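# Slide the rusty door bolt right, clear of the jamb

## Task

Viewed from in front of the door, push the rusty bolt toward the right until its tip sits 5 mm or more beyond the stone jamb. At the end, no part of the robot may be touching the bolt, and any drink can or fittings box must still be upright.

## Robot and tools

Robot: two arms on a table. left_arm stands on the +y side with its base near (+0.001, +0.303, 0) m and carries a left hand. right_arm stands near (-0.016, -0.266, 0) m and carries a right hand. These side names do not match the image sides. A camera stand is fixed behind the arms. Cameras: cam_high (672x504), cam_left_wrist (616x616), cam_right_wrist (616x616).

Scene frame: the origin is at table-top height, halfway between the two nominal bases. +z is up, +x points out over the table, and +y points toward left_arm. All printed positions (metres) and quaternions (wxyz) use this frame.

Hand point: a point fixed to each palm, 0.05 m in front of it. Its +z runs along the straight fingers, which reach 0.06 to 0.07 m past the point and lie 0.06 m back along -y. Its +y points out of the palm. Its +x points away from the thumb on the right hand and toward the thumb on the left hand. A wrist bracket on the little-finger side sticks out and can strike things.

The 28-number row is used by execute_actions and move. Every value is in [-1, 1], and all 28 are always sent, even when only one arm moves. The order is: left dx, dy, dz, rx, ry, rz, then the left hand's little, ring, middle, index, thumb_bend, thumb_turn, force_limit, speed. The right arm follows in the same fourteen-number order. The six pose numbers are an offset, not a pose. They are measured from that arm's Hand target at the start of the action or move, along the scene-frame axes, and the turn is about the Hand target's position. A scale of 1.0 equals 0.6 m or 180 degrees. rx, ry, rz form a single rotation vector. Every row in one action counts from that same start, and sending the same offset again moves the arm further. Sending six zeros asks again for the current Hand target.

Hand numbers: for each finger and thumb_bend, +1 is straight and -1 is curled. For thumb_turn, +1 places the thumb beside the palm and -1 places it opposite the fingers. force_limit runs from about 0 N at -1 up to 10 N at +1, with 15 N as the top for the two thumb motors. speed rises from nearly zero at -1 to full at +0.48 and stays full above that. For a soft closure use -0.94 or below. There is no "unchanged" value. To leave a hand alone, repeat the last eight numbers you actually sent to it. If you have sent none yet in this scene, copy its hand_measured values, then its hand_force_limit and hand_speed.

Tools:
- execute_actions(actions, cameras): actions is a list of actions. Each action is up to 15 rows, one row per 1/30 s step, and a short table keeps its last row to fill the 15 steps. Images come back only for an empty list or when cameras names them. Use ["all"] for every camera or [] for none. An unknown camera name voids the call.
- move(target, speed, blend, blocking, cameras): drives each hand point in a straight line toward the offset given in target. target is a single 28-number row or a list of up to 15 rows. Every row in the list counts from the same starting Hand targets. speed is in m/s, from 0.002 to 4.3, default 0.25, and turning is capped at twice that value in rad/s. It can be one value or one per target. blend, in metres, rounds corners in a list; 0 makes the arm stop at each point. blocking=false returns after about 0.5 s while the motion carries on. Paths take at least 0.5 s and are cut off at 10 s. They do not avoid obstacles or the other arm. The result adds a "move:" line with the ending (done, off_target, moving, held, fault) and any limits (paced means the command was clipped, held means steps were withheld). done means the arm rests within 10 mm and 2 degrees of its pose, but it says nothing about contact.
- wait(seconds): 0 to 10 s. Each arm holds its last command, and a running move keeps going.
- stop(): brakes a running move. Braking needs some room, more after a fast move.
- zoom_image(camera, region): region is [x0, y0, x1, y1] in pixels from the top-left corner, at most 504 by 504. Only cameras in the newest images can be zoomed.
- show_instructions(): shows the reference pages.
- finished_scene(scene): ends the scene with its number, 1 or 2. It cannot be undone.

Results: each hand point's end_effector_position and end_effector_quat_wxyz, plus Hand target, which is the base for the next offset. Also Joint positions, Joint velocities (may read "within noise" or be left out), and Joint torques (they include the arm's own weight; numbers 3 and 4 wrap at ±28 N m). The hand values are hand_measured, hand_stopped_by (moving, target, force, stalled, fault), hand_load_n (positive means the finger is being pushed open), hand_force_limit and hand_speed. Motor temperatures, a MOTOR HOT line at 85 °C, or an OVER-TEMPERATURE FAULT can also appear. Each result ends with the scene number.

Behaviour: the arms track commands loosely. They often rest 1 to 3 cm from the commanded pose, sometimes 5 cm, usually low. If so, send the remaining distance as an offset. The commanded orientation is clipped to within 40 degrees of the measured one each step. A blocked arm keeps pressing until it is sent back past its hand point. Do not route paths close to an arm's own base.

Avoid: knocking any object off the table, hard or fast contact with the door, jamb or bolt, and letting the two arms touch or grip each other. Also avoid tipping the can or the box, overloading fingers, and holding strained poses long enough to overheat motors. Finish with the hand backed off the bolt.

Each tool is called after "Call:" as name([rows], argument=value, ...), one row to a line, values as JSON.

Reference images:

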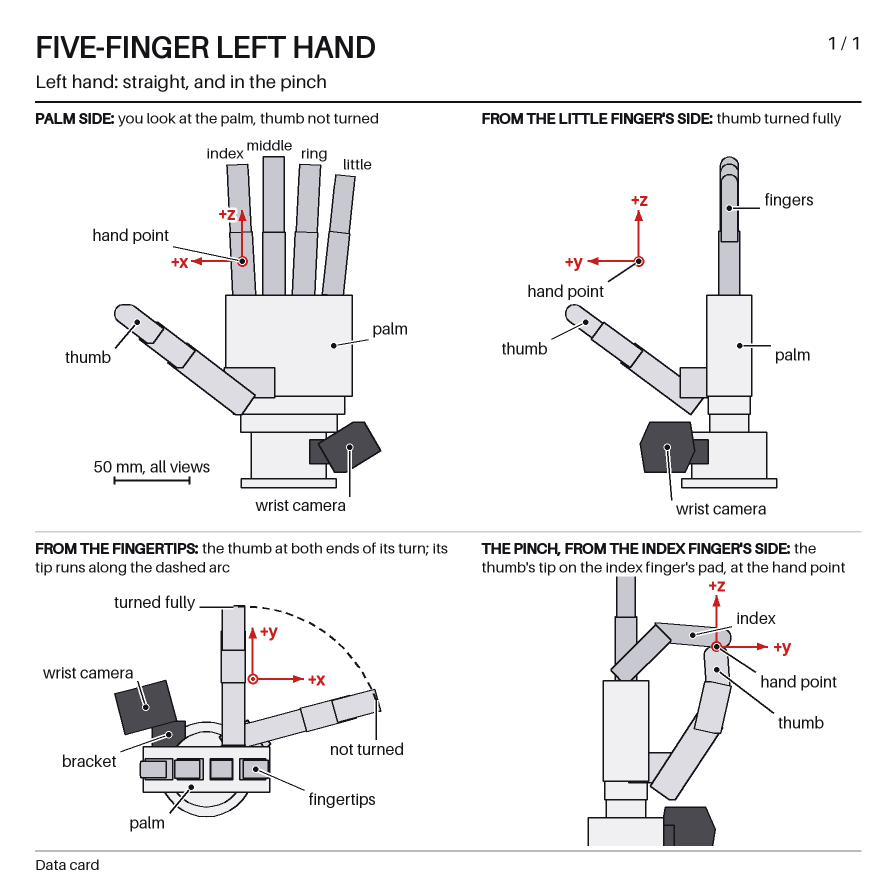

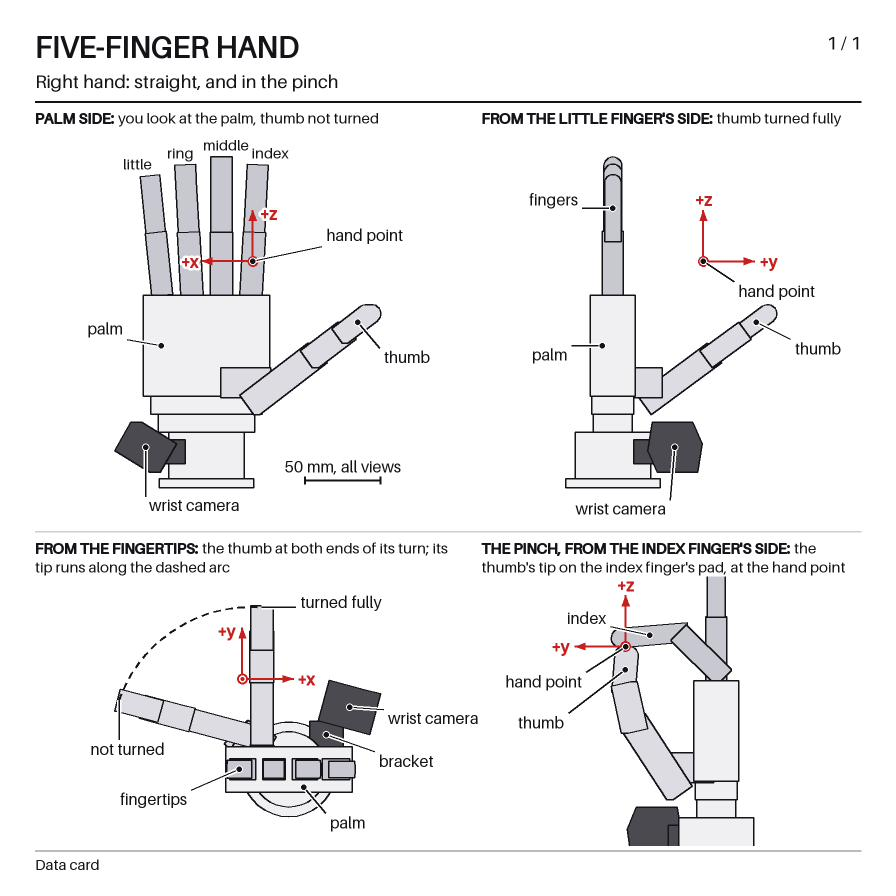

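## Session

Call:
execute_actions(actions=[])

Scene clock: 0.00 s.
left_arm: end_effector_position=(+0.6555, -0.0222, +0.1987) hand_measured=(+1.000, +1.000, +1.000, +1.000, +1.000, +1.000) hand_load_n=(-0.5, +0.0, +0.0, +0.0, +0.0, +0.0) hand_stopped_by=(target, target, target, target, target, target) hand_force_limit=0.00 hand_speed=-0.80 end_effector_quat_wxyz=(+0.191, -0.121, +0.732, -0.643) | right_arm: end_effector_position=(+0.1161, -0.0424, +0.2624) hand_measured=(+1.000, +1.000, +1.000, +1.000, +1.000, +1.000) hand_load_n=(+0.0, +0.0, +0.0, +0.0, +0.0, +0.0) hand_stopped_by=(target, target, target, target, target, target) hand_force_limit=0.00 hand_speed=-0.80 end_effector_quat_wxyz=(-0.336, +0.714, +0.542, +0.289)
Joint positions: left_arm=[-0.283 1.876 1.391 0.329 0.87 0.243] | right_arm=[0.958 0.42 0.732 -1.05 -0.444 -1.732]
Joint velocities: within noise
Joint torques (N m): no reading
Motor temperatures (°C): left_arm=[24 27 27 24 27 25] | right_arm=[29 26 25 27 27 27]
Heat: left arm: hottest shoulder 27 °C; right arm: hottest waist 29 °C.
Hand target: left_arm +0.6600, -0.0288, +0.2108; +0.196, -0.110, +0.727, -0.649 | right_arm +0.1208, -0.0384, +0.2831; -0.341, +0.705, +0.541, +0.307

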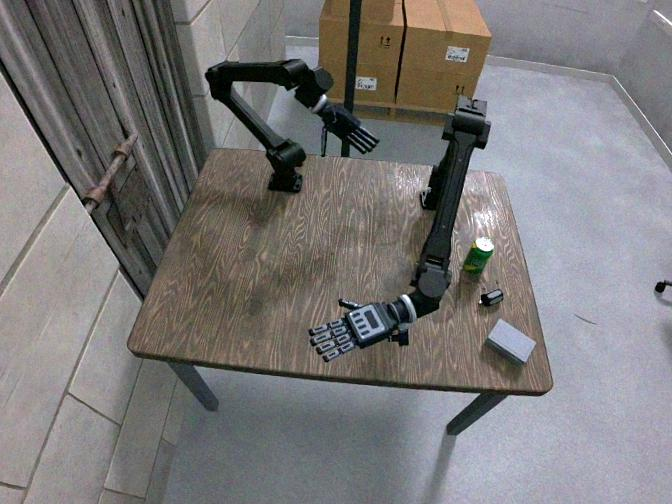

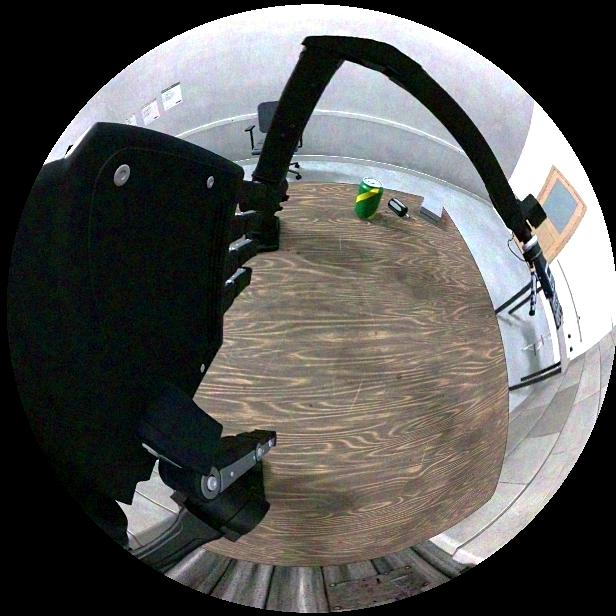

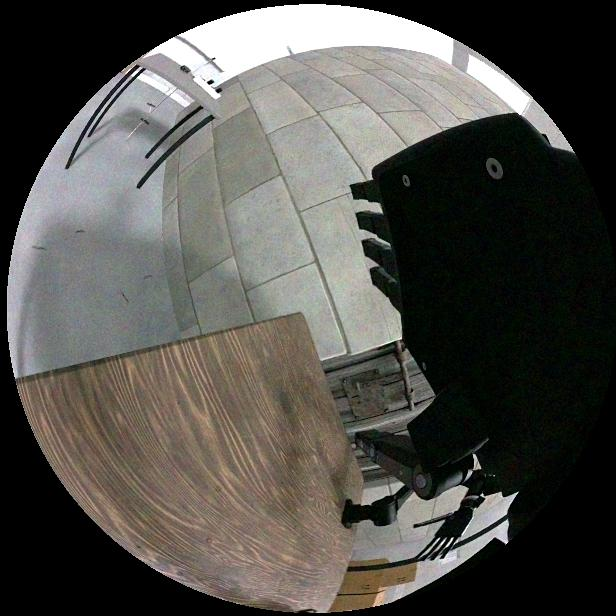

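Call:
zoom_image(camera="cam_high", region=[40, 80, 240, 280])

Call:
zoom_image(camera="cam_right_wrist", region=[300, 310, 460, 470])

Call:
zoom_image(camera="cam_high", region=[400, 200, 560, 400])

Scaled by 2.520 from the camera's 672x504 image, which has a finer 960x720 frame.

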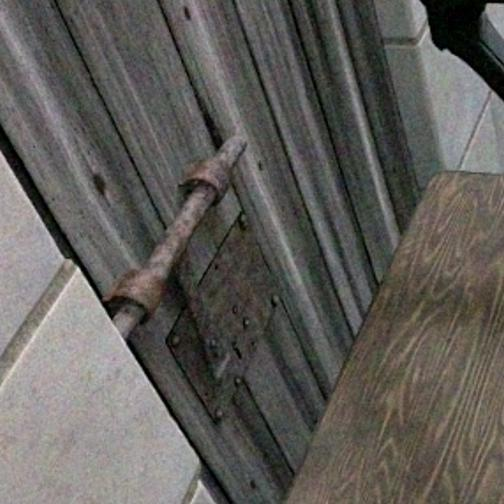

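Scaled by 3.150 from the camera's 616x616 image, which has a finer 880x880 frame.

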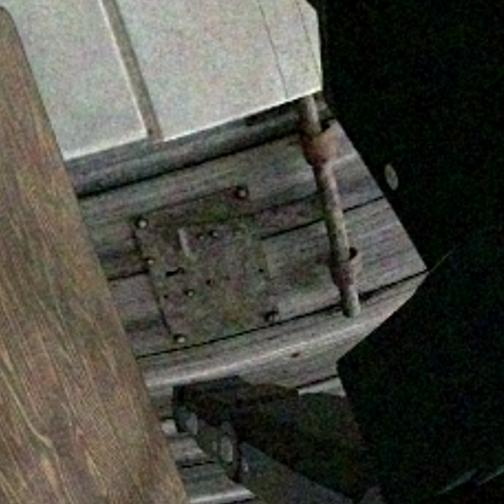

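Scaled by 2.520 from the camera's 672x504 image, which has a finer 960x720 frame.

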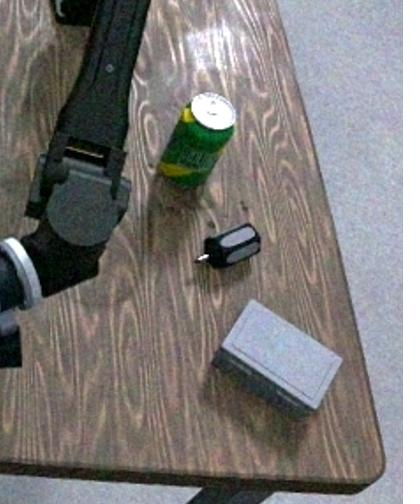

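Call:
move([
  [0,0,0,0,0,0,1,1,1,1,1,1,0,-0.8,0.332,-0.186,0.078,0.4866,0.1943,-0.5139,1,1,1,1,1,1,0,-0.8],
  [0,0,0,0,0,0,1,1,1,1,1,1,0,-0.8,0.215,-0.686,0.078,-0.5437,0.2334,0.6707,1,1,1,1,1,1,0,-0.8],
], speed=0.35, blend=0.05, cameras=["all"])

Scene clock: 59.83 s.
left_arm: end_effector_position=(+0.6555, -0.0222, +0.1987) hand_measured=(+1.000, +1.000, +1.000, +1.000, +1.000, +1.000) hand_load_n=(+0.0, +0.0, +0.0, +0.0, +0.0, -0.5) hand_stopped_by=(target, target, target, target, target, target) hand_force_limit=0.00 hand_speed=-0.80 end_effector_quat_wxyz=(+0.191, -0.121, +0.732, -0.643) | right_arm: end_effector_position=(+0.2374, -0.4516, +0.2892) hand_measured=(+1.000, +1.000, +1.000, +1.000, +1.000, +1.000) hand_load_n=(+0.0, -0.5, +0.0, +0.0, +0.0, -0.5) hand_stopped_by=(target, target, target, target, target, target) hand_force_limit=0.00 hand_speed=-0.80 end_effector_quat_wxyz=(-0.025, -0.063, +0.705, -0.706)
Joint positions: left_arm=[-0.283 1.876 1.391 0.329 0.87 0.243] | right_arm=[0.05 0.676 0.526 0.015 1.547 0.011]
Joint torques (N m): left_arm=[-1.08 -22.42 10.88 2.24 -0.01 0.04] | right_arm=[-0.32 -1.03 14.75 1.76 0.24 0.15]
Motor temperatures (°C): left_arm=[24 33 33 24 27 25] | right_arm=[29 26 35 27 27 27]
Heat: left arm: hottest shoulder 33 °C; right arm: hottest elbow 35 °C.
Hand target: left_arm +0.6600, -0.0288, +0.2108; +0.196, -0.110, +0.727, -0.649 | right_arm +0.2498, -0.4500, +0.3299; +0.000, +0.000, +0.707, -0.707
Off the commanded pose: left_arm 0.015 m, 2 deg | right_arm 0.043 m, 8 deg.
joint sent to its limit (right arm) — joint 5 (wrist yaw), upper limit. The joint targets are off in position and orientation.
move: off_target (left_arm, right_arm)

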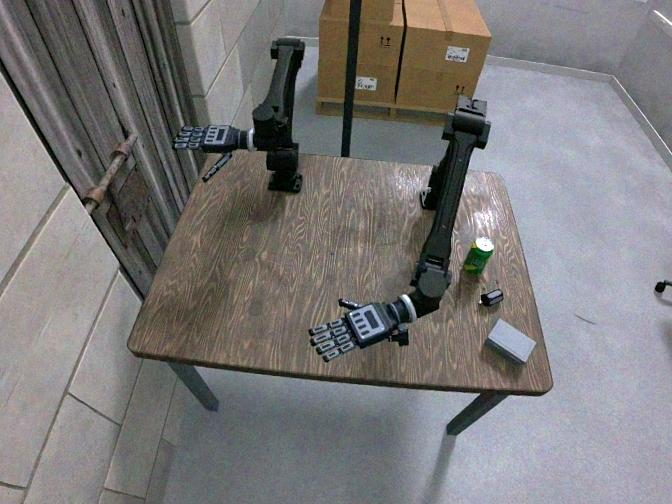

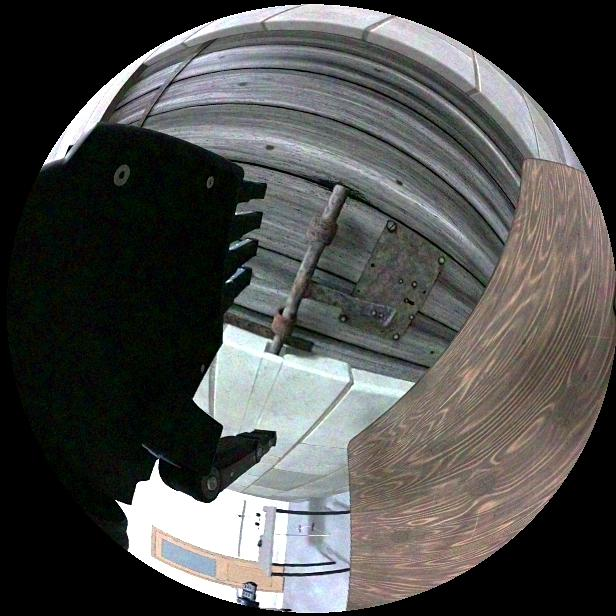

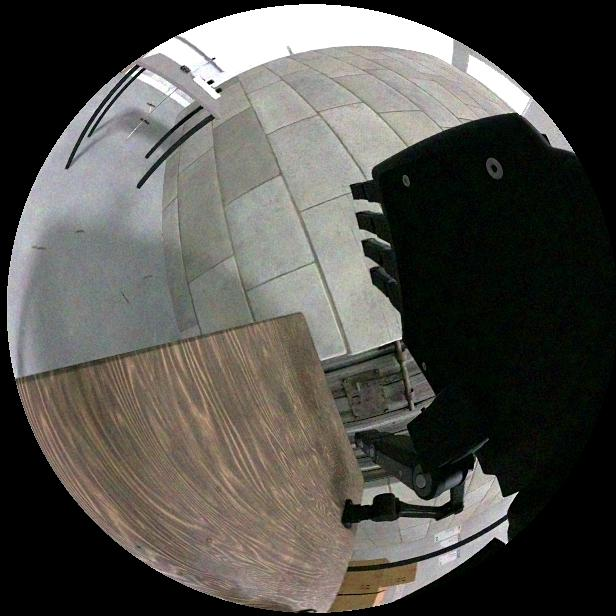

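Call:
zoom_image(camera="cam_left_wrist", region=[230, 160, 470, 400])

Call:
zoom_image(camera="cam_high", region=[60, 90, 220, 250])

Scaled by 2.100 from the camera's 616x616 image, which has a finer 880x880 frame.

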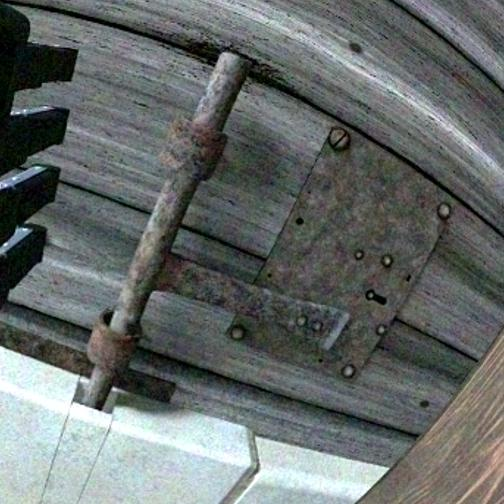

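Scaled by 3.150 from the camera's 672x504 image, which has a finer 960x720 frame.

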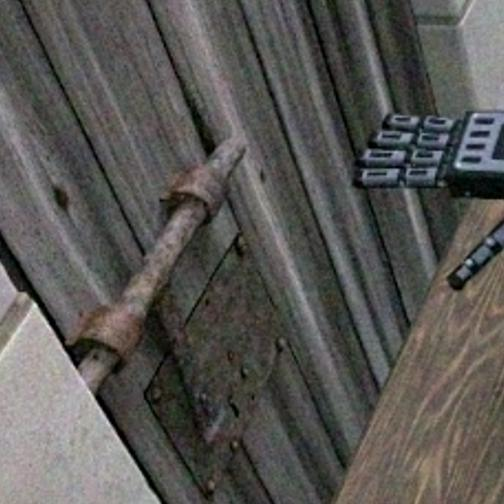

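Call:
move(target=[0,0,0,0,0,0,1,1,1,1,1,1,0,-0.8,0.15,-0.07,0,0,0,0,1,1,1,1,1,1,0,-0.8], speed=0.25, cameras=["cam_left_wrist","cam_high"])

Call:
zoom_image(camera="cam_left_wrist", region=[220, 160, 460, 400])

Call:
zoom_image(camera="cam_high", region=[60, 90, 220, 250])

Scene clock: 92.30 s.
left_arm: end_effector_position=(+0.6555, -0.0222, +0.1987) hand_measured=(+1.000, +1.000, +1.000, +1.000, +1.000, +1.000) hand_load_n=(+0.0, +0.0, +0.0, +0.0, +0.0, -0.5) hand_stopped_by=(target, target, target, target, target, target) hand_force_limit=0.00 hand_speed=-0.80 end_effector_quat_wxyz=(+0.191, -0.121, +0.732, -0.643) | right_arm: end_effector_position=(+0.3259, -0.4905, +0.2886) hand_measured=(+1.000, +1.000, +1.000, +1.000, +1.000, +1.000) hand_load_n=(+0.0, +0.0, +0.0, +0.0, +0.0, -0.5) hand_stopped_by=(target, target, target, target, target, target) hand_force_limit=0.00 hand_speed=-0.80 end_effector_quat_wxyz=(-0.036, -0.035, +0.711, -0.701)
Joint positions: left_arm=[-0.283 1.876 1.391 0.329 0.87 0.243] | right_arm=[-0.079 1.031 0.695 0.197 1.474 0.037]
Joint torques (N m): left_arm=[-1.26 -22.42 10.99 2.26 -0.05 0.04] | right_arm=[-0.5 -6.24 14.08 1.91 0.08 -0.19]
Heat: left arm: hottest shoulder 35 °C; right arm: hottest elbow 38 °C.
Hand target: left_arm +0.6600, -0.0288, +0.2108; +0.196, -0.110, +0.727, -0.649 | right_arm +0.3398, -0.4920, +0.3299; +0.000, +0.000, +0.707, -0.707
Off the commanded pose: left_arm 0.015 m, 2 deg | right_arm 0.044 m, 6 deg.
move: off_target (left_arm, right_arm)
Images, in order (width x height): cam_high 672x504, cam_left_wrist 616x616.

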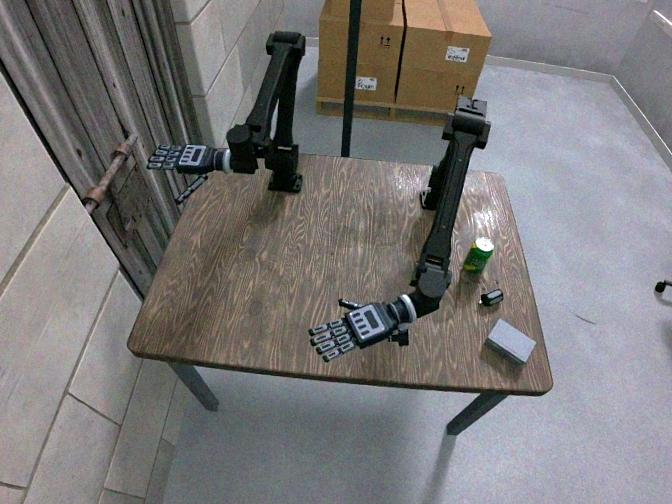

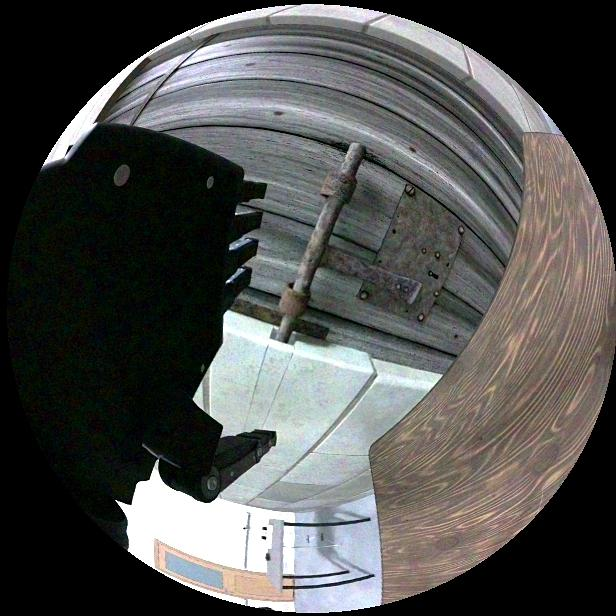

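Scaled by 2.100 from the camera's 616x616 image, which has a finer 880x880 frame.

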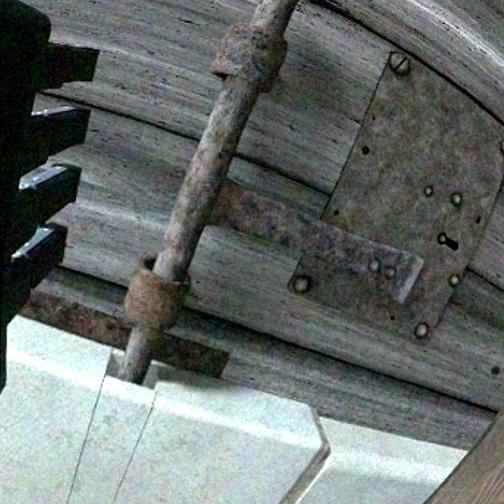

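Scaled by 3.150 from the camera's 672x504 image, which has a finer 960x720 frame.

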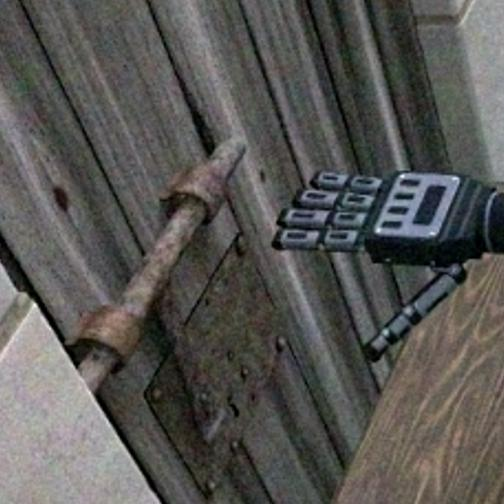

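Call:
move(target=[0,0,0,0,0,0,1,1,1,1,1,1,0,-0.8,0,0.03,-0.05,0,0.5,0,1,1,1,1,1,1,0,-0.8], speed=0.4, cameras=["cam_left_wrist","cam_high"])

Call:
zoom_image(camera="cam_high", region=[60, 90, 220, 250])

Scene clock: 109.97 s.
left_arm: end_effector_position=(+0.6555, -0.0222, +0.1987) hand_measured=(+1.000, +1.000, +1.000, +1.000, +1.000, +1.000) hand_load_n=(+0.0, +0.0, +0.0, +0.0, +0.0, -0.5) hand_stopped_by=(target, target, target, target, target, target) hand_force_limit=0.00 hand_speed=-0.80 end_effector_quat_wxyz=(+0.191, -0.121, +0.732, -0.643) | right_arm: end_effector_position=(+0.3230, -0.4777, +0.2752) hand_measured=(+1.000, +1.000, +1.000, +1.000, +1.000, +1.000) hand_load_n=(+0.0, +0.0, +0.0, +0.0, +0.0, +0.0) hand_stopped_by=(target, target, target, target, target, target) hand_force_limit=0.00 hand_speed=-0.80 end_effector_quat_wxyz=(+0.515, +0.517, -0.495, +0.471)
Joint positions: left_arm=[-0.283 1.876 1.391 0.329 0.87 0.243] | right_arm=[-0.03 1.35 0.93 -0.362 1.535 -0.854]
Joint torques (N m): left_arm=[-0.62 -22.77 10.89 2.13 0.03 0.03] | right_arm=[0.38 -9.88 12.82 1.59 0.84 -0.28]
Motor temperatures (°C): left_arm=[24 35 34 24 27 25] | right_arm=[29 26 40 27 27 27]
Heat: left arm: hottest shoulder 35 °C; right arm: hottest elbow 40 °C.
Hand target: left_arm +0.6600, -0.0288, +0.2108; +0.196, -0.110, +0.727, -0.649 | right_arm +0.3398, -0.4740, +0.2999; +0.500, +0.500, -0.500, +0.500
Off the commanded pose: left_arm 0.015 m, 2 deg | right_arm 0.030 m, 4 deg.
move: off_target (left_arm, right_arm)
Images, in order (width x height): cam_high 672x504, cam_left_wrist 616x616.

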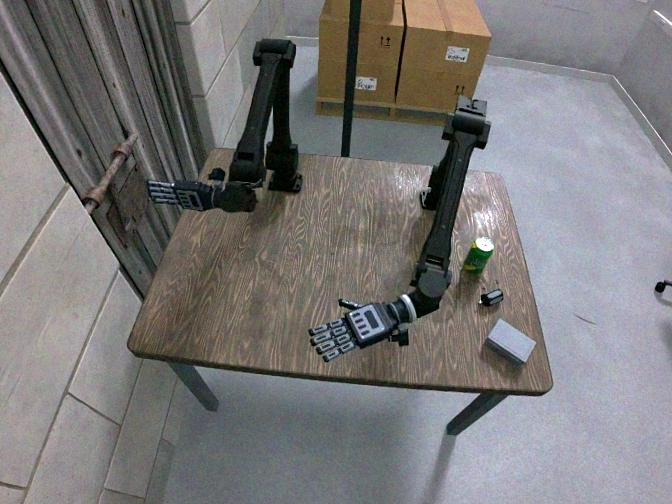

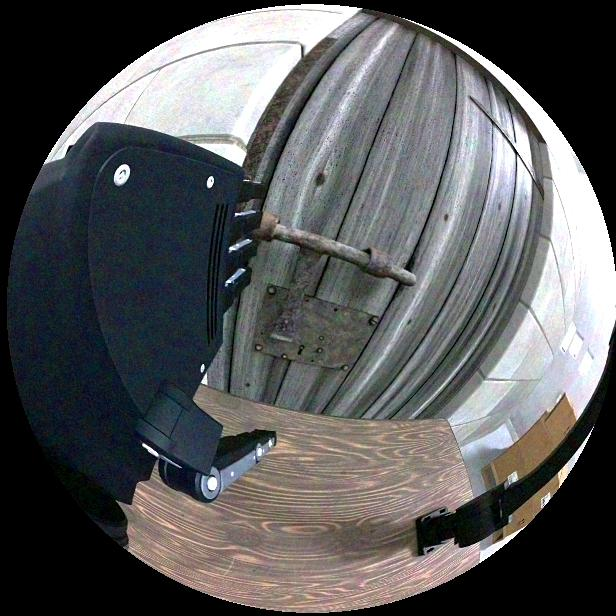

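Scaled by 3.150 from the camera's 672x504 image, which has a finer 960x720 frame.

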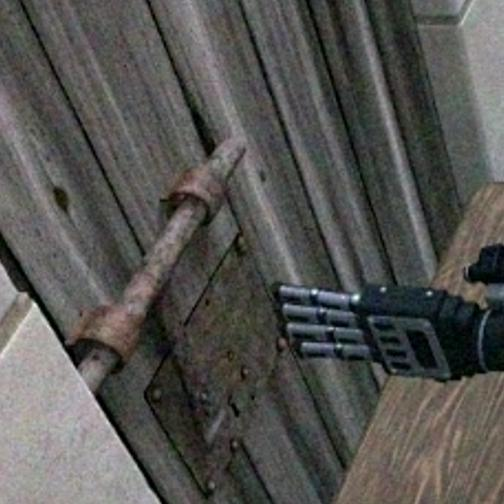

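Call:
zoom_image(camera="cam_left_wrist", region=[220, 180, 440, 400])

Scaled by 2.291 from the camera's 616x616 image, which has a finer 880x880 frame.

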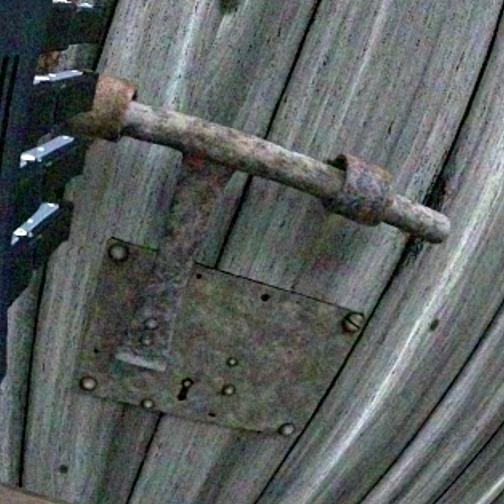

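Call:
move(target=[0,0,0,0,0,0,1,1,1,1,1,1,0,-0.8,0.0,-0.1,-0.175,0,0,0,1,1,1,1,1,1,0,-0.8], speed=0.25, cameras=["cam_left_wrist","cam_high"])

Call:
zoom_image(camera="cam_left_wrist", region=[220, 100, 440, 320])

Call:
zoom_image(camera="cam_high", region=[60, 110, 220, 270])

Scene clock: 172.47 s.
left_arm: end_effector_position=(+0.6555, -0.0222, +0.1987) hand_measured=(+1.000, +1.000, +1.000, +1.000, +1.000, +1.000) hand_load_n=(+0.0, +0.0, +0.0, +0.0, -0.5, +0.0) hand_stopped_by=(target, target, target, target, target, target) hand_force_limit=0.00 hand_speed=-0.80 end_effector_quat_wxyz=(+0.191, -0.121, +0.732, -0.643) | right_arm: end_effector_position=(+0.3360, -0.5394, +0.1955) hand_measured=(+1.000, +1.000, +1.000, +1.000, +1.000, +1.000) hand_load_n=(+0.5, +0.0, +0.0, +0.5, -0.5, +0.0) hand_stopped_by=(target, target, target, target, target, target) hand_force_limit=0.00 hand_speed=-0.80 end_effector_quat_wxyz=(+0.501, +0.497, -0.507, +0.494)
Joint positions: left_arm=[-0.283 1.876 1.391 0.329 0.87 0.243] | right_arm=[-0.173 1.561 0.75 0.754 1.395 -1.511]
Joint torques (N m): left_arm=[-1.14 -22.3 10.91 2.21 -0.03 0.06] | right_arm=[0.44 -10.52 6.5 1.94 0.01 -0.27]
Heat: left arm: hottest shoulder 36 °C; right arm: hottest elbow 40 °C.
Hand target: left_arm +0.6600, -0.0288, +0.2108; +0.196, -0.110, +0.727, -0.649 | right_arm +0.3398, -0.5340, +0.1949; +0.500, +0.500, -0.500, +0.500
Off the commanded pose: left_arm 0.015 m, 2 deg | right_arm 0.007 m, 1 deg.
move: off_target (left_arm)
Images, in order (width x height): cam_high 672x504, cam_left_wrist 616x616.

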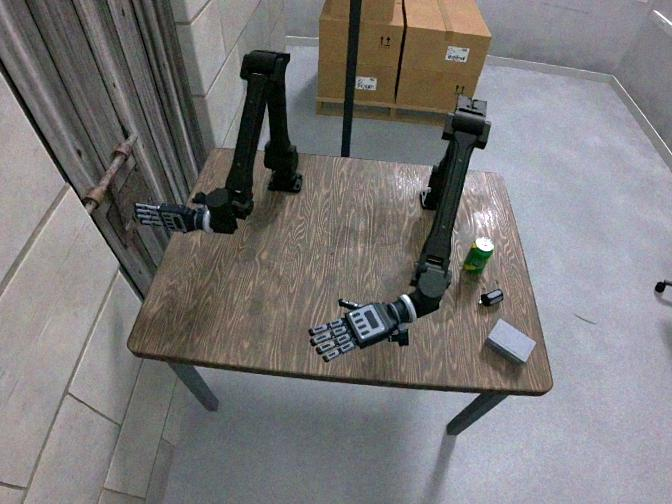

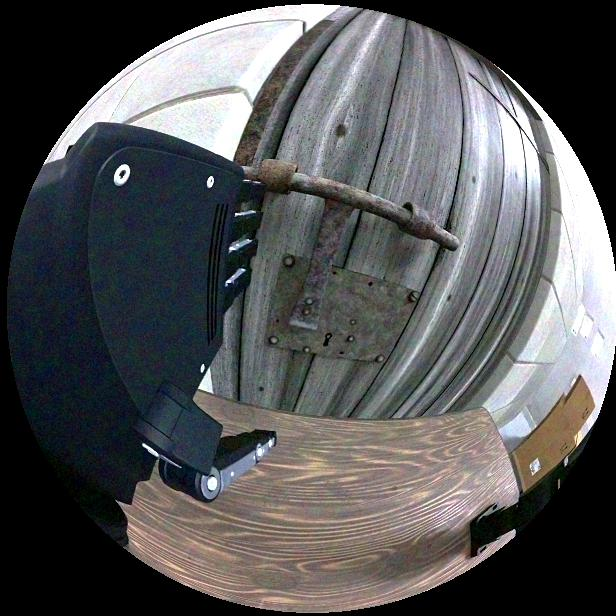

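Scaled by 2.291 from the camera's 616x616 image, which has a finer 880x880 frame.

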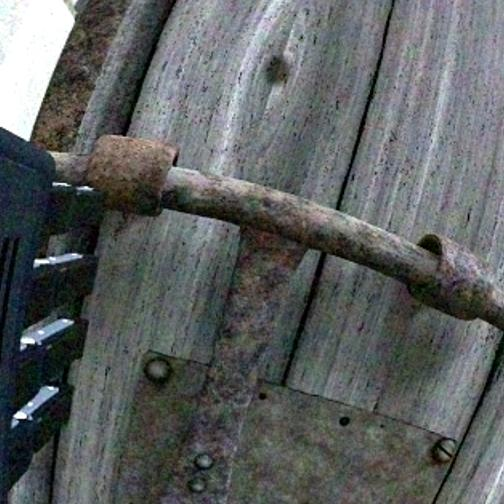

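Scaled by 3.150 from the camera's 672x504 image, which has a finer 960x720 frame.

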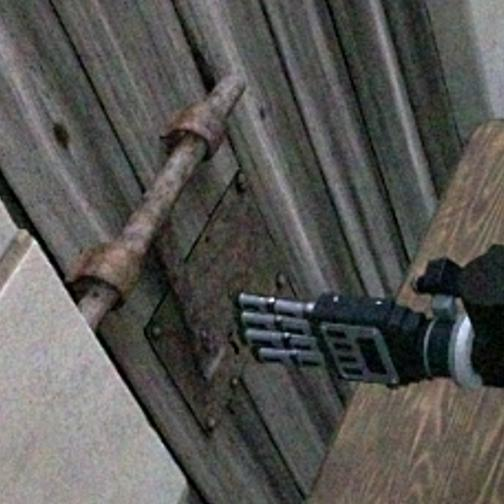

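Call:
move([
  [0,0,0,0,0,0,1,1,1,1,1,1,0,-0.8,-0.02,0.0,-0.068,0,0,0,1,1,1,1,1,1,0,-0.8],
  [0,0,0,0,0,0,1,1,1,1,1,1,0,-0.8,-0.02,-0.143,-0.068,0,0,0,1,1,1,1,1,1,0,-0.8],
], speed=0.12, blend=0.02, cameras=["cam_left_wrist","cam_high"])

Call:
zoom_image(camera="cam_left_wrist", region=[200, 80, 420, 300])

Call:
zoom_image(camera="cam_high", region=[60, 130, 220, 290])

Scene clock: 189.40 s.
left_arm: end_effector_position=(+0.6555, -0.0222, +0.1987) hand_measured=(+1.000, +1.000, +1.000, +1.000, +1.000, +1.000) hand_load_n=(+0.0, +0.0, +0.0, +0.0, +0.0, +0.0) hand_stopped_by=(target, target, target, target, target, target) hand_force_limit=0.00 hand_speed=-0.80 end_effector_quat_wxyz=(+0.191, -0.121, +0.732, -0.643) | right_arm: end_effector_position=(+0.3080, -0.6150, +0.1373) hand_measured=(+1.000, +1.000, +1.000, +1.000, +1.000, +1.000) hand_load_n=(+0.0, +0.0, +0.0, +0.0, +0.0, +0.0) hand_stopped_by=(target, target, target, target, target, target) hand_force_limit=0.00 hand_speed=-0.80 end_effector_quat_wxyz=(+0.506, +0.515, -0.498, +0.481)
Joint positions: left_arm=[-0.283 1.876 1.391 0.329 0.87 0.243] | right_arm=[-0.364 1.698 0.698 0.928 1.194 -1.546]
Joint torques (N m): left_arm=[-1.03 -22.24 11.02 2.3 0 0.06] | right_arm=[-0.03 -11.4 9.57 1.85 0.02 -0.28]
Heat: left arm: hottest shoulder 36 °C; right arm: hottest elbow 38 °C.
Hand target: left_arm +0.6600, -0.0288, +0.2108; +0.196, -0.110, +0.727, -0.649 | right_arm +0.3278, -0.6198, +0.1541; +0.500, +0.500, -0.500, +0.500
Off the commanded pose: left_arm 0.015 m, 2 deg | right_arm 0.026 m, 3 deg.
move: off_target (left_arm, right_arm)
Images, in order (width x height): cam_high 672x504, cam_left_wrist 616x616.

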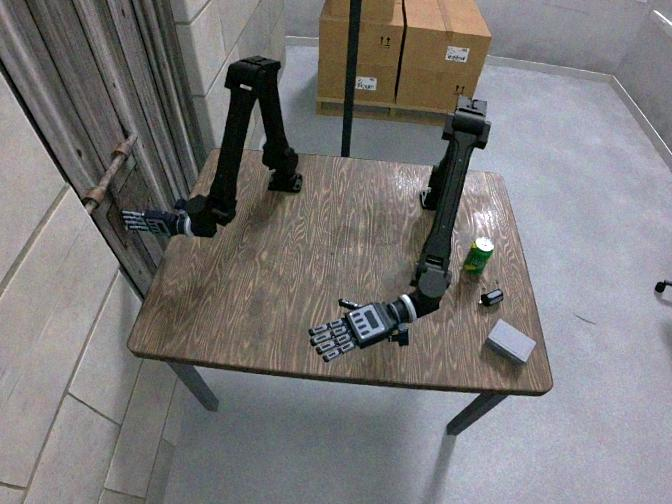

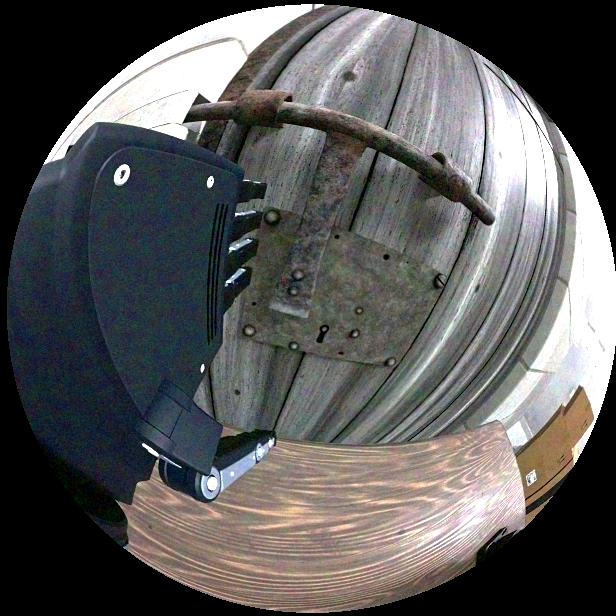

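Scaled by 2.291 from the camera's 616x616 image, which has a finer 880x880 frame.

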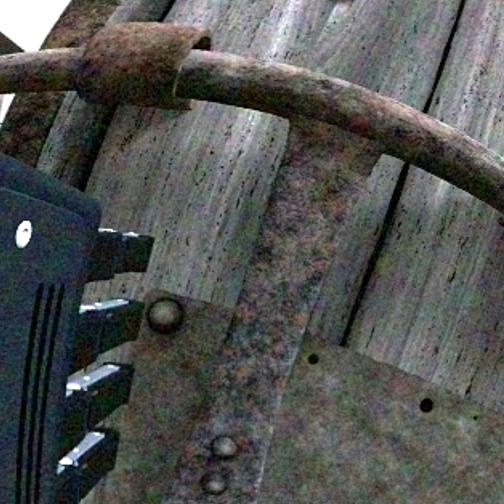

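Scaled by 3.150 from the camera's 672x504 image, which has a finer 960x720 frame.

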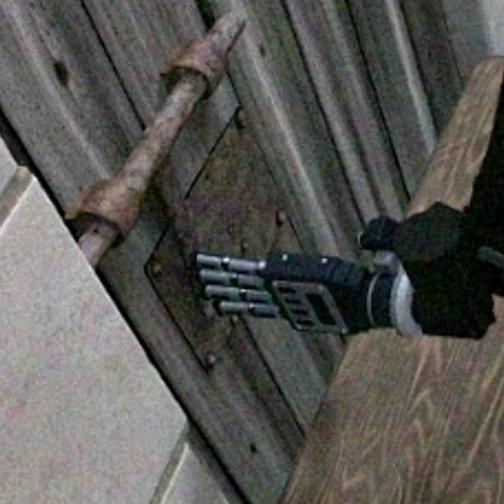

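Call:
move(target=[0,0,0,0,0,0,1,1,1,1,1,1,0,-0.8,0.004,-0.05,0.038,0,0,0,1,1,1,1,1,1,0,-0.8], speed=0.08, cameras=["cam_left_wrist","cam_high"])

Call:
zoom_image(camera="cam_left_wrist", region=[200, 80, 420, 300])

Call:
zoom_image(camera="cam_high", region=[60, 130, 180, 250])

Scene clock: 197.83 s.
left_arm: end_effector_position=(+0.6555, -0.0222, +0.1987) hand_measured=(+1.000, +1.000, +1.000, +1.000, +1.000, +1.000) hand_load_n=(+0.0, +0.0, +0.0, +0.0, +0.5, +0.0) hand_stopped_by=(target, target, target, target, target, target) hand_force_limit=0.00 hand_speed=-0.80 end_effector_quat_wxyz=(+0.191, -0.121, +0.732, -0.643) | right_arm: end_effector_position=(+0.3134, -0.6435, +0.1498) hand_measured=(+1.000, +1.000, +1.000, +1.000, +1.000, +1.000) hand_load_n=(+0.0, -0.5, +0.0, +0.0, +0.0, +0.0) hand_stopped_by=(target, target, target, target, target, target) hand_force_limit=0.00 hand_speed=-0.80 end_effector_quat_wxyz=(+0.504, +0.516, -0.497, +0.482)
Joint positions: left_arm=[-0.283 1.876 1.391 0.329 0.87 0.243] | right_arm=[-0.421 1.693 0.749 0.879 1.135 -1.552]
Joint torques (N m): left_arm=[-1.26 -22.48 11 2.32 -0.04 0.05] | right_arm=[-0.32 -14.04 10.06 0.8 0.03 -0.25]
Heat: left arm: hottest shoulder 36 °C; right arm: hottest elbow 38 °C.
Hand target: left_arm +0.6600, -0.0288, +0.2108; +0.196, -0.110, +0.727, -0.649 | right_arm +0.3302, -0.6498, +0.1769; +0.500, +0.500, -0.500, +0.500
Off the commanded pose: left_arm 0.015 m, 2 deg | right_arm 0.032 m, 3 deg.
move: off_target (left_arm, right_arm)
Images, in order (width x height): cam_high 672x504, cam_left_wrist 616x616.

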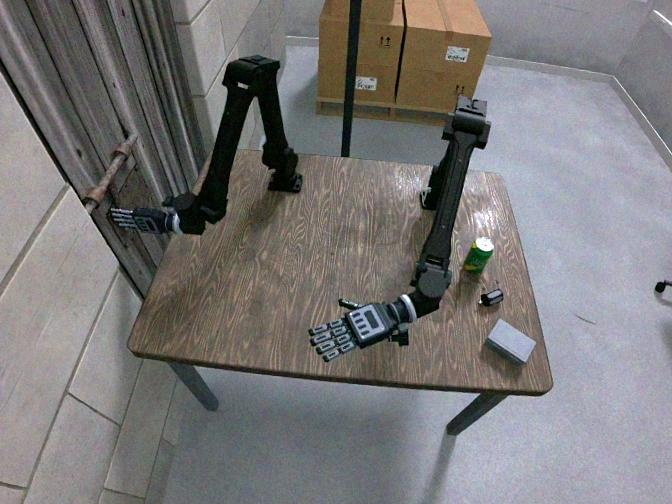

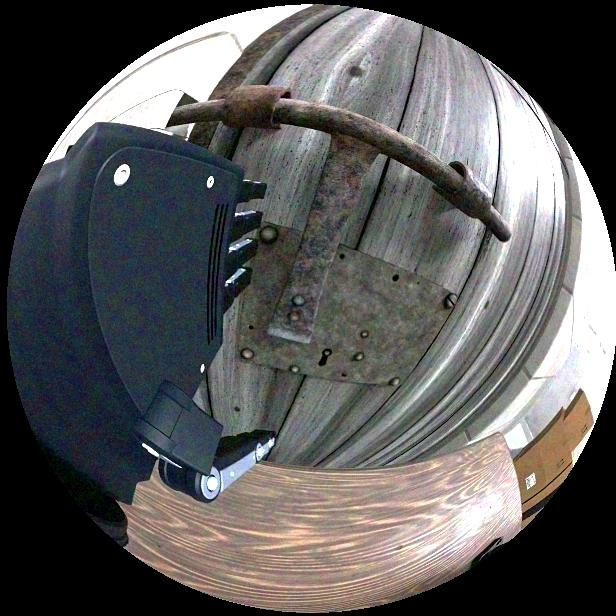

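Scaled by 2.291 from the camera's 616x616 image, which has a finer 880x880 frame.

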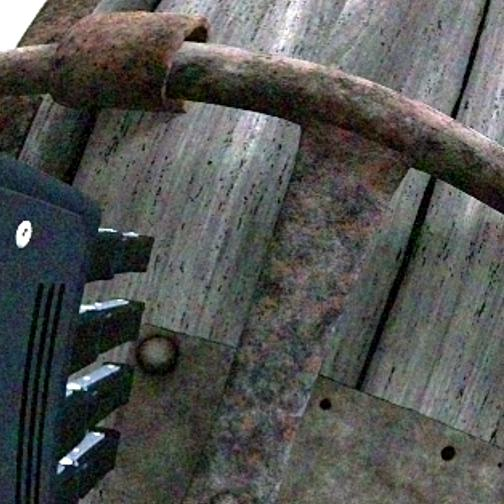

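Scaled by 4.200 from the camera's 672x504 image, which has a finer 960x720 frame.

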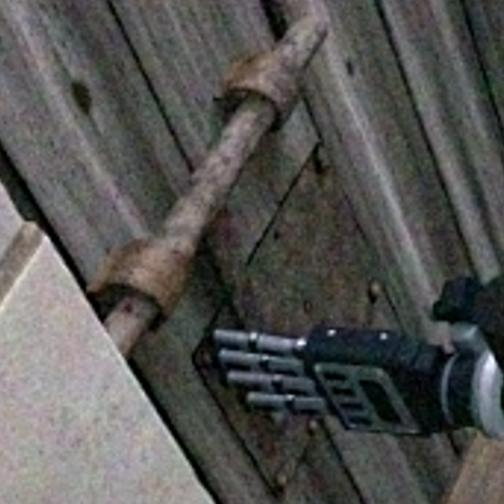

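Call:
move(target=[0,0,0,0,0,0,1,1,1,1,1,1,0,-0.8,-0.01,-0.035,0.0,0,0,0,1,1,1,1,1,1,0,-0.8], speed=0.05, cameras=["cam_left_wrist","cam_high"])

Call:
zoom_image(camera="cam_left_wrist", region=[200, 80, 420, 300])

Call:
zoom_image(camera="cam_high", region=[60, 130, 180, 250])

Scene clock: 214.77 s.
left_arm: end_effector_position=(+0.6555, -0.0222, +0.1987) hand_measured=(+1.000, +1.000, +1.000, +1.000, +1.000, +1.000) hand_load_n=(+0.0, +0.0, +0.0, +0.0, +0.0, +0.0) hand_stopped_by=(target, target, target, target, target, target) hand_force_limit=0.00 hand_speed=-0.80 end_effector_quat_wxyz=(+0.191, -0.121, +0.732, -0.643) | right_arm: end_effector_position=(+0.3138, -0.6563, +0.1507) hand_measured=(+1.000, +1.000, +1.000, +1.000, +1.000, +1.000) hand_load_n=(+0.0, +0.0, -0.5, +0.0, +0.0, +0.0) hand_stopped_by=(target, target, target, target, target, target) hand_force_limit=0.00 hand_speed=-0.80 end_effector_quat_wxyz=(+0.498, +0.521, -0.493, +0.487)
Joint positions: left_arm=[-0.283 1.876 1.391 0.329 0.87 0.243] | right_arm=[-0.449 1.693 0.755 0.874 1.087 -1.552]
Joint torques (N m): left_arm=[-0.97 -22.24 10.8 2.35 -0.02 0.04] | right_arm=[-0.79 -13.45 10.5 0.85 0.03 -0.24]
Heat: left arm: hottest shoulder 36 °C; right arm: hottest elbow 38 °C.
Hand target: left_arm +0.6600, -0.0288, +0.2108; +0.196, -0.110, +0.727, -0.649 | right_arm +0.3242, -0.6708, +0.1769; +0.500, +0.500, -0.500, +0.500
Off the commanded pose: left_arm 0.015 m, 2 deg | right_arm 0.032 m, 3 deg.
move: off_target (left_arm, right_arm)
Images, in order (width x height): cam_high 672x504, cam_left_wrist 616x616.

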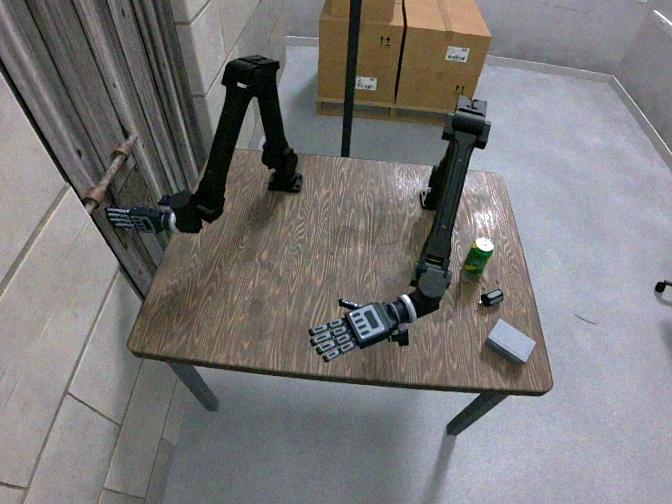

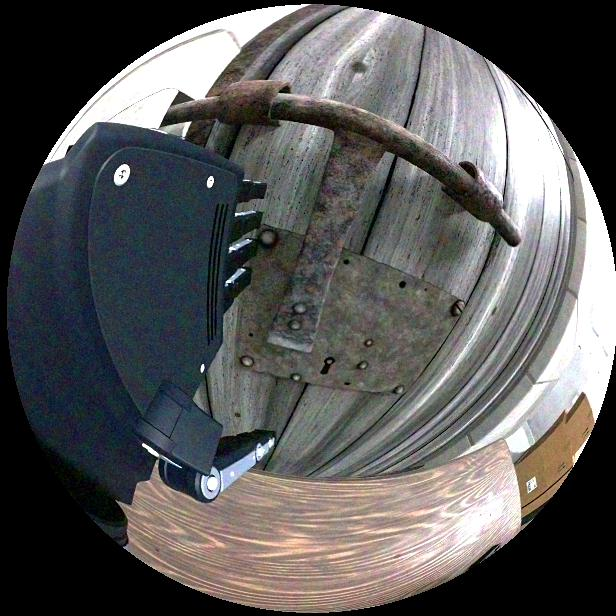

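Scaled by 2.291 from the camera's 616x616 image, which has a finer 880x880 frame.

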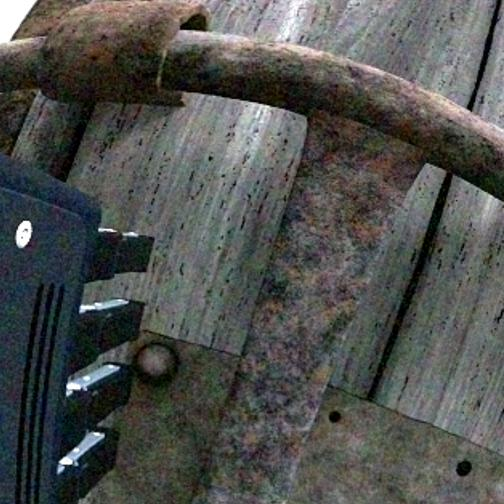

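Scaled by 4.200 from the camera's 672x504 image, which has a finer 960x720 frame.

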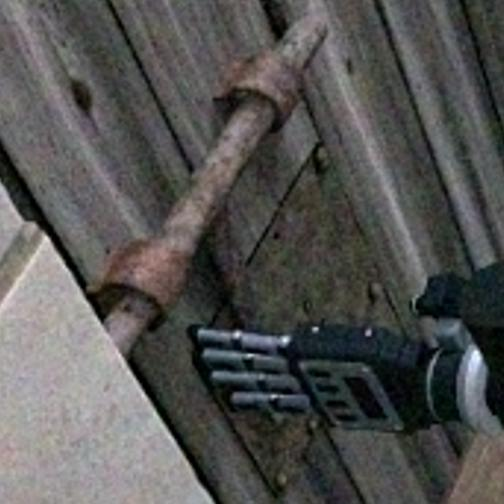

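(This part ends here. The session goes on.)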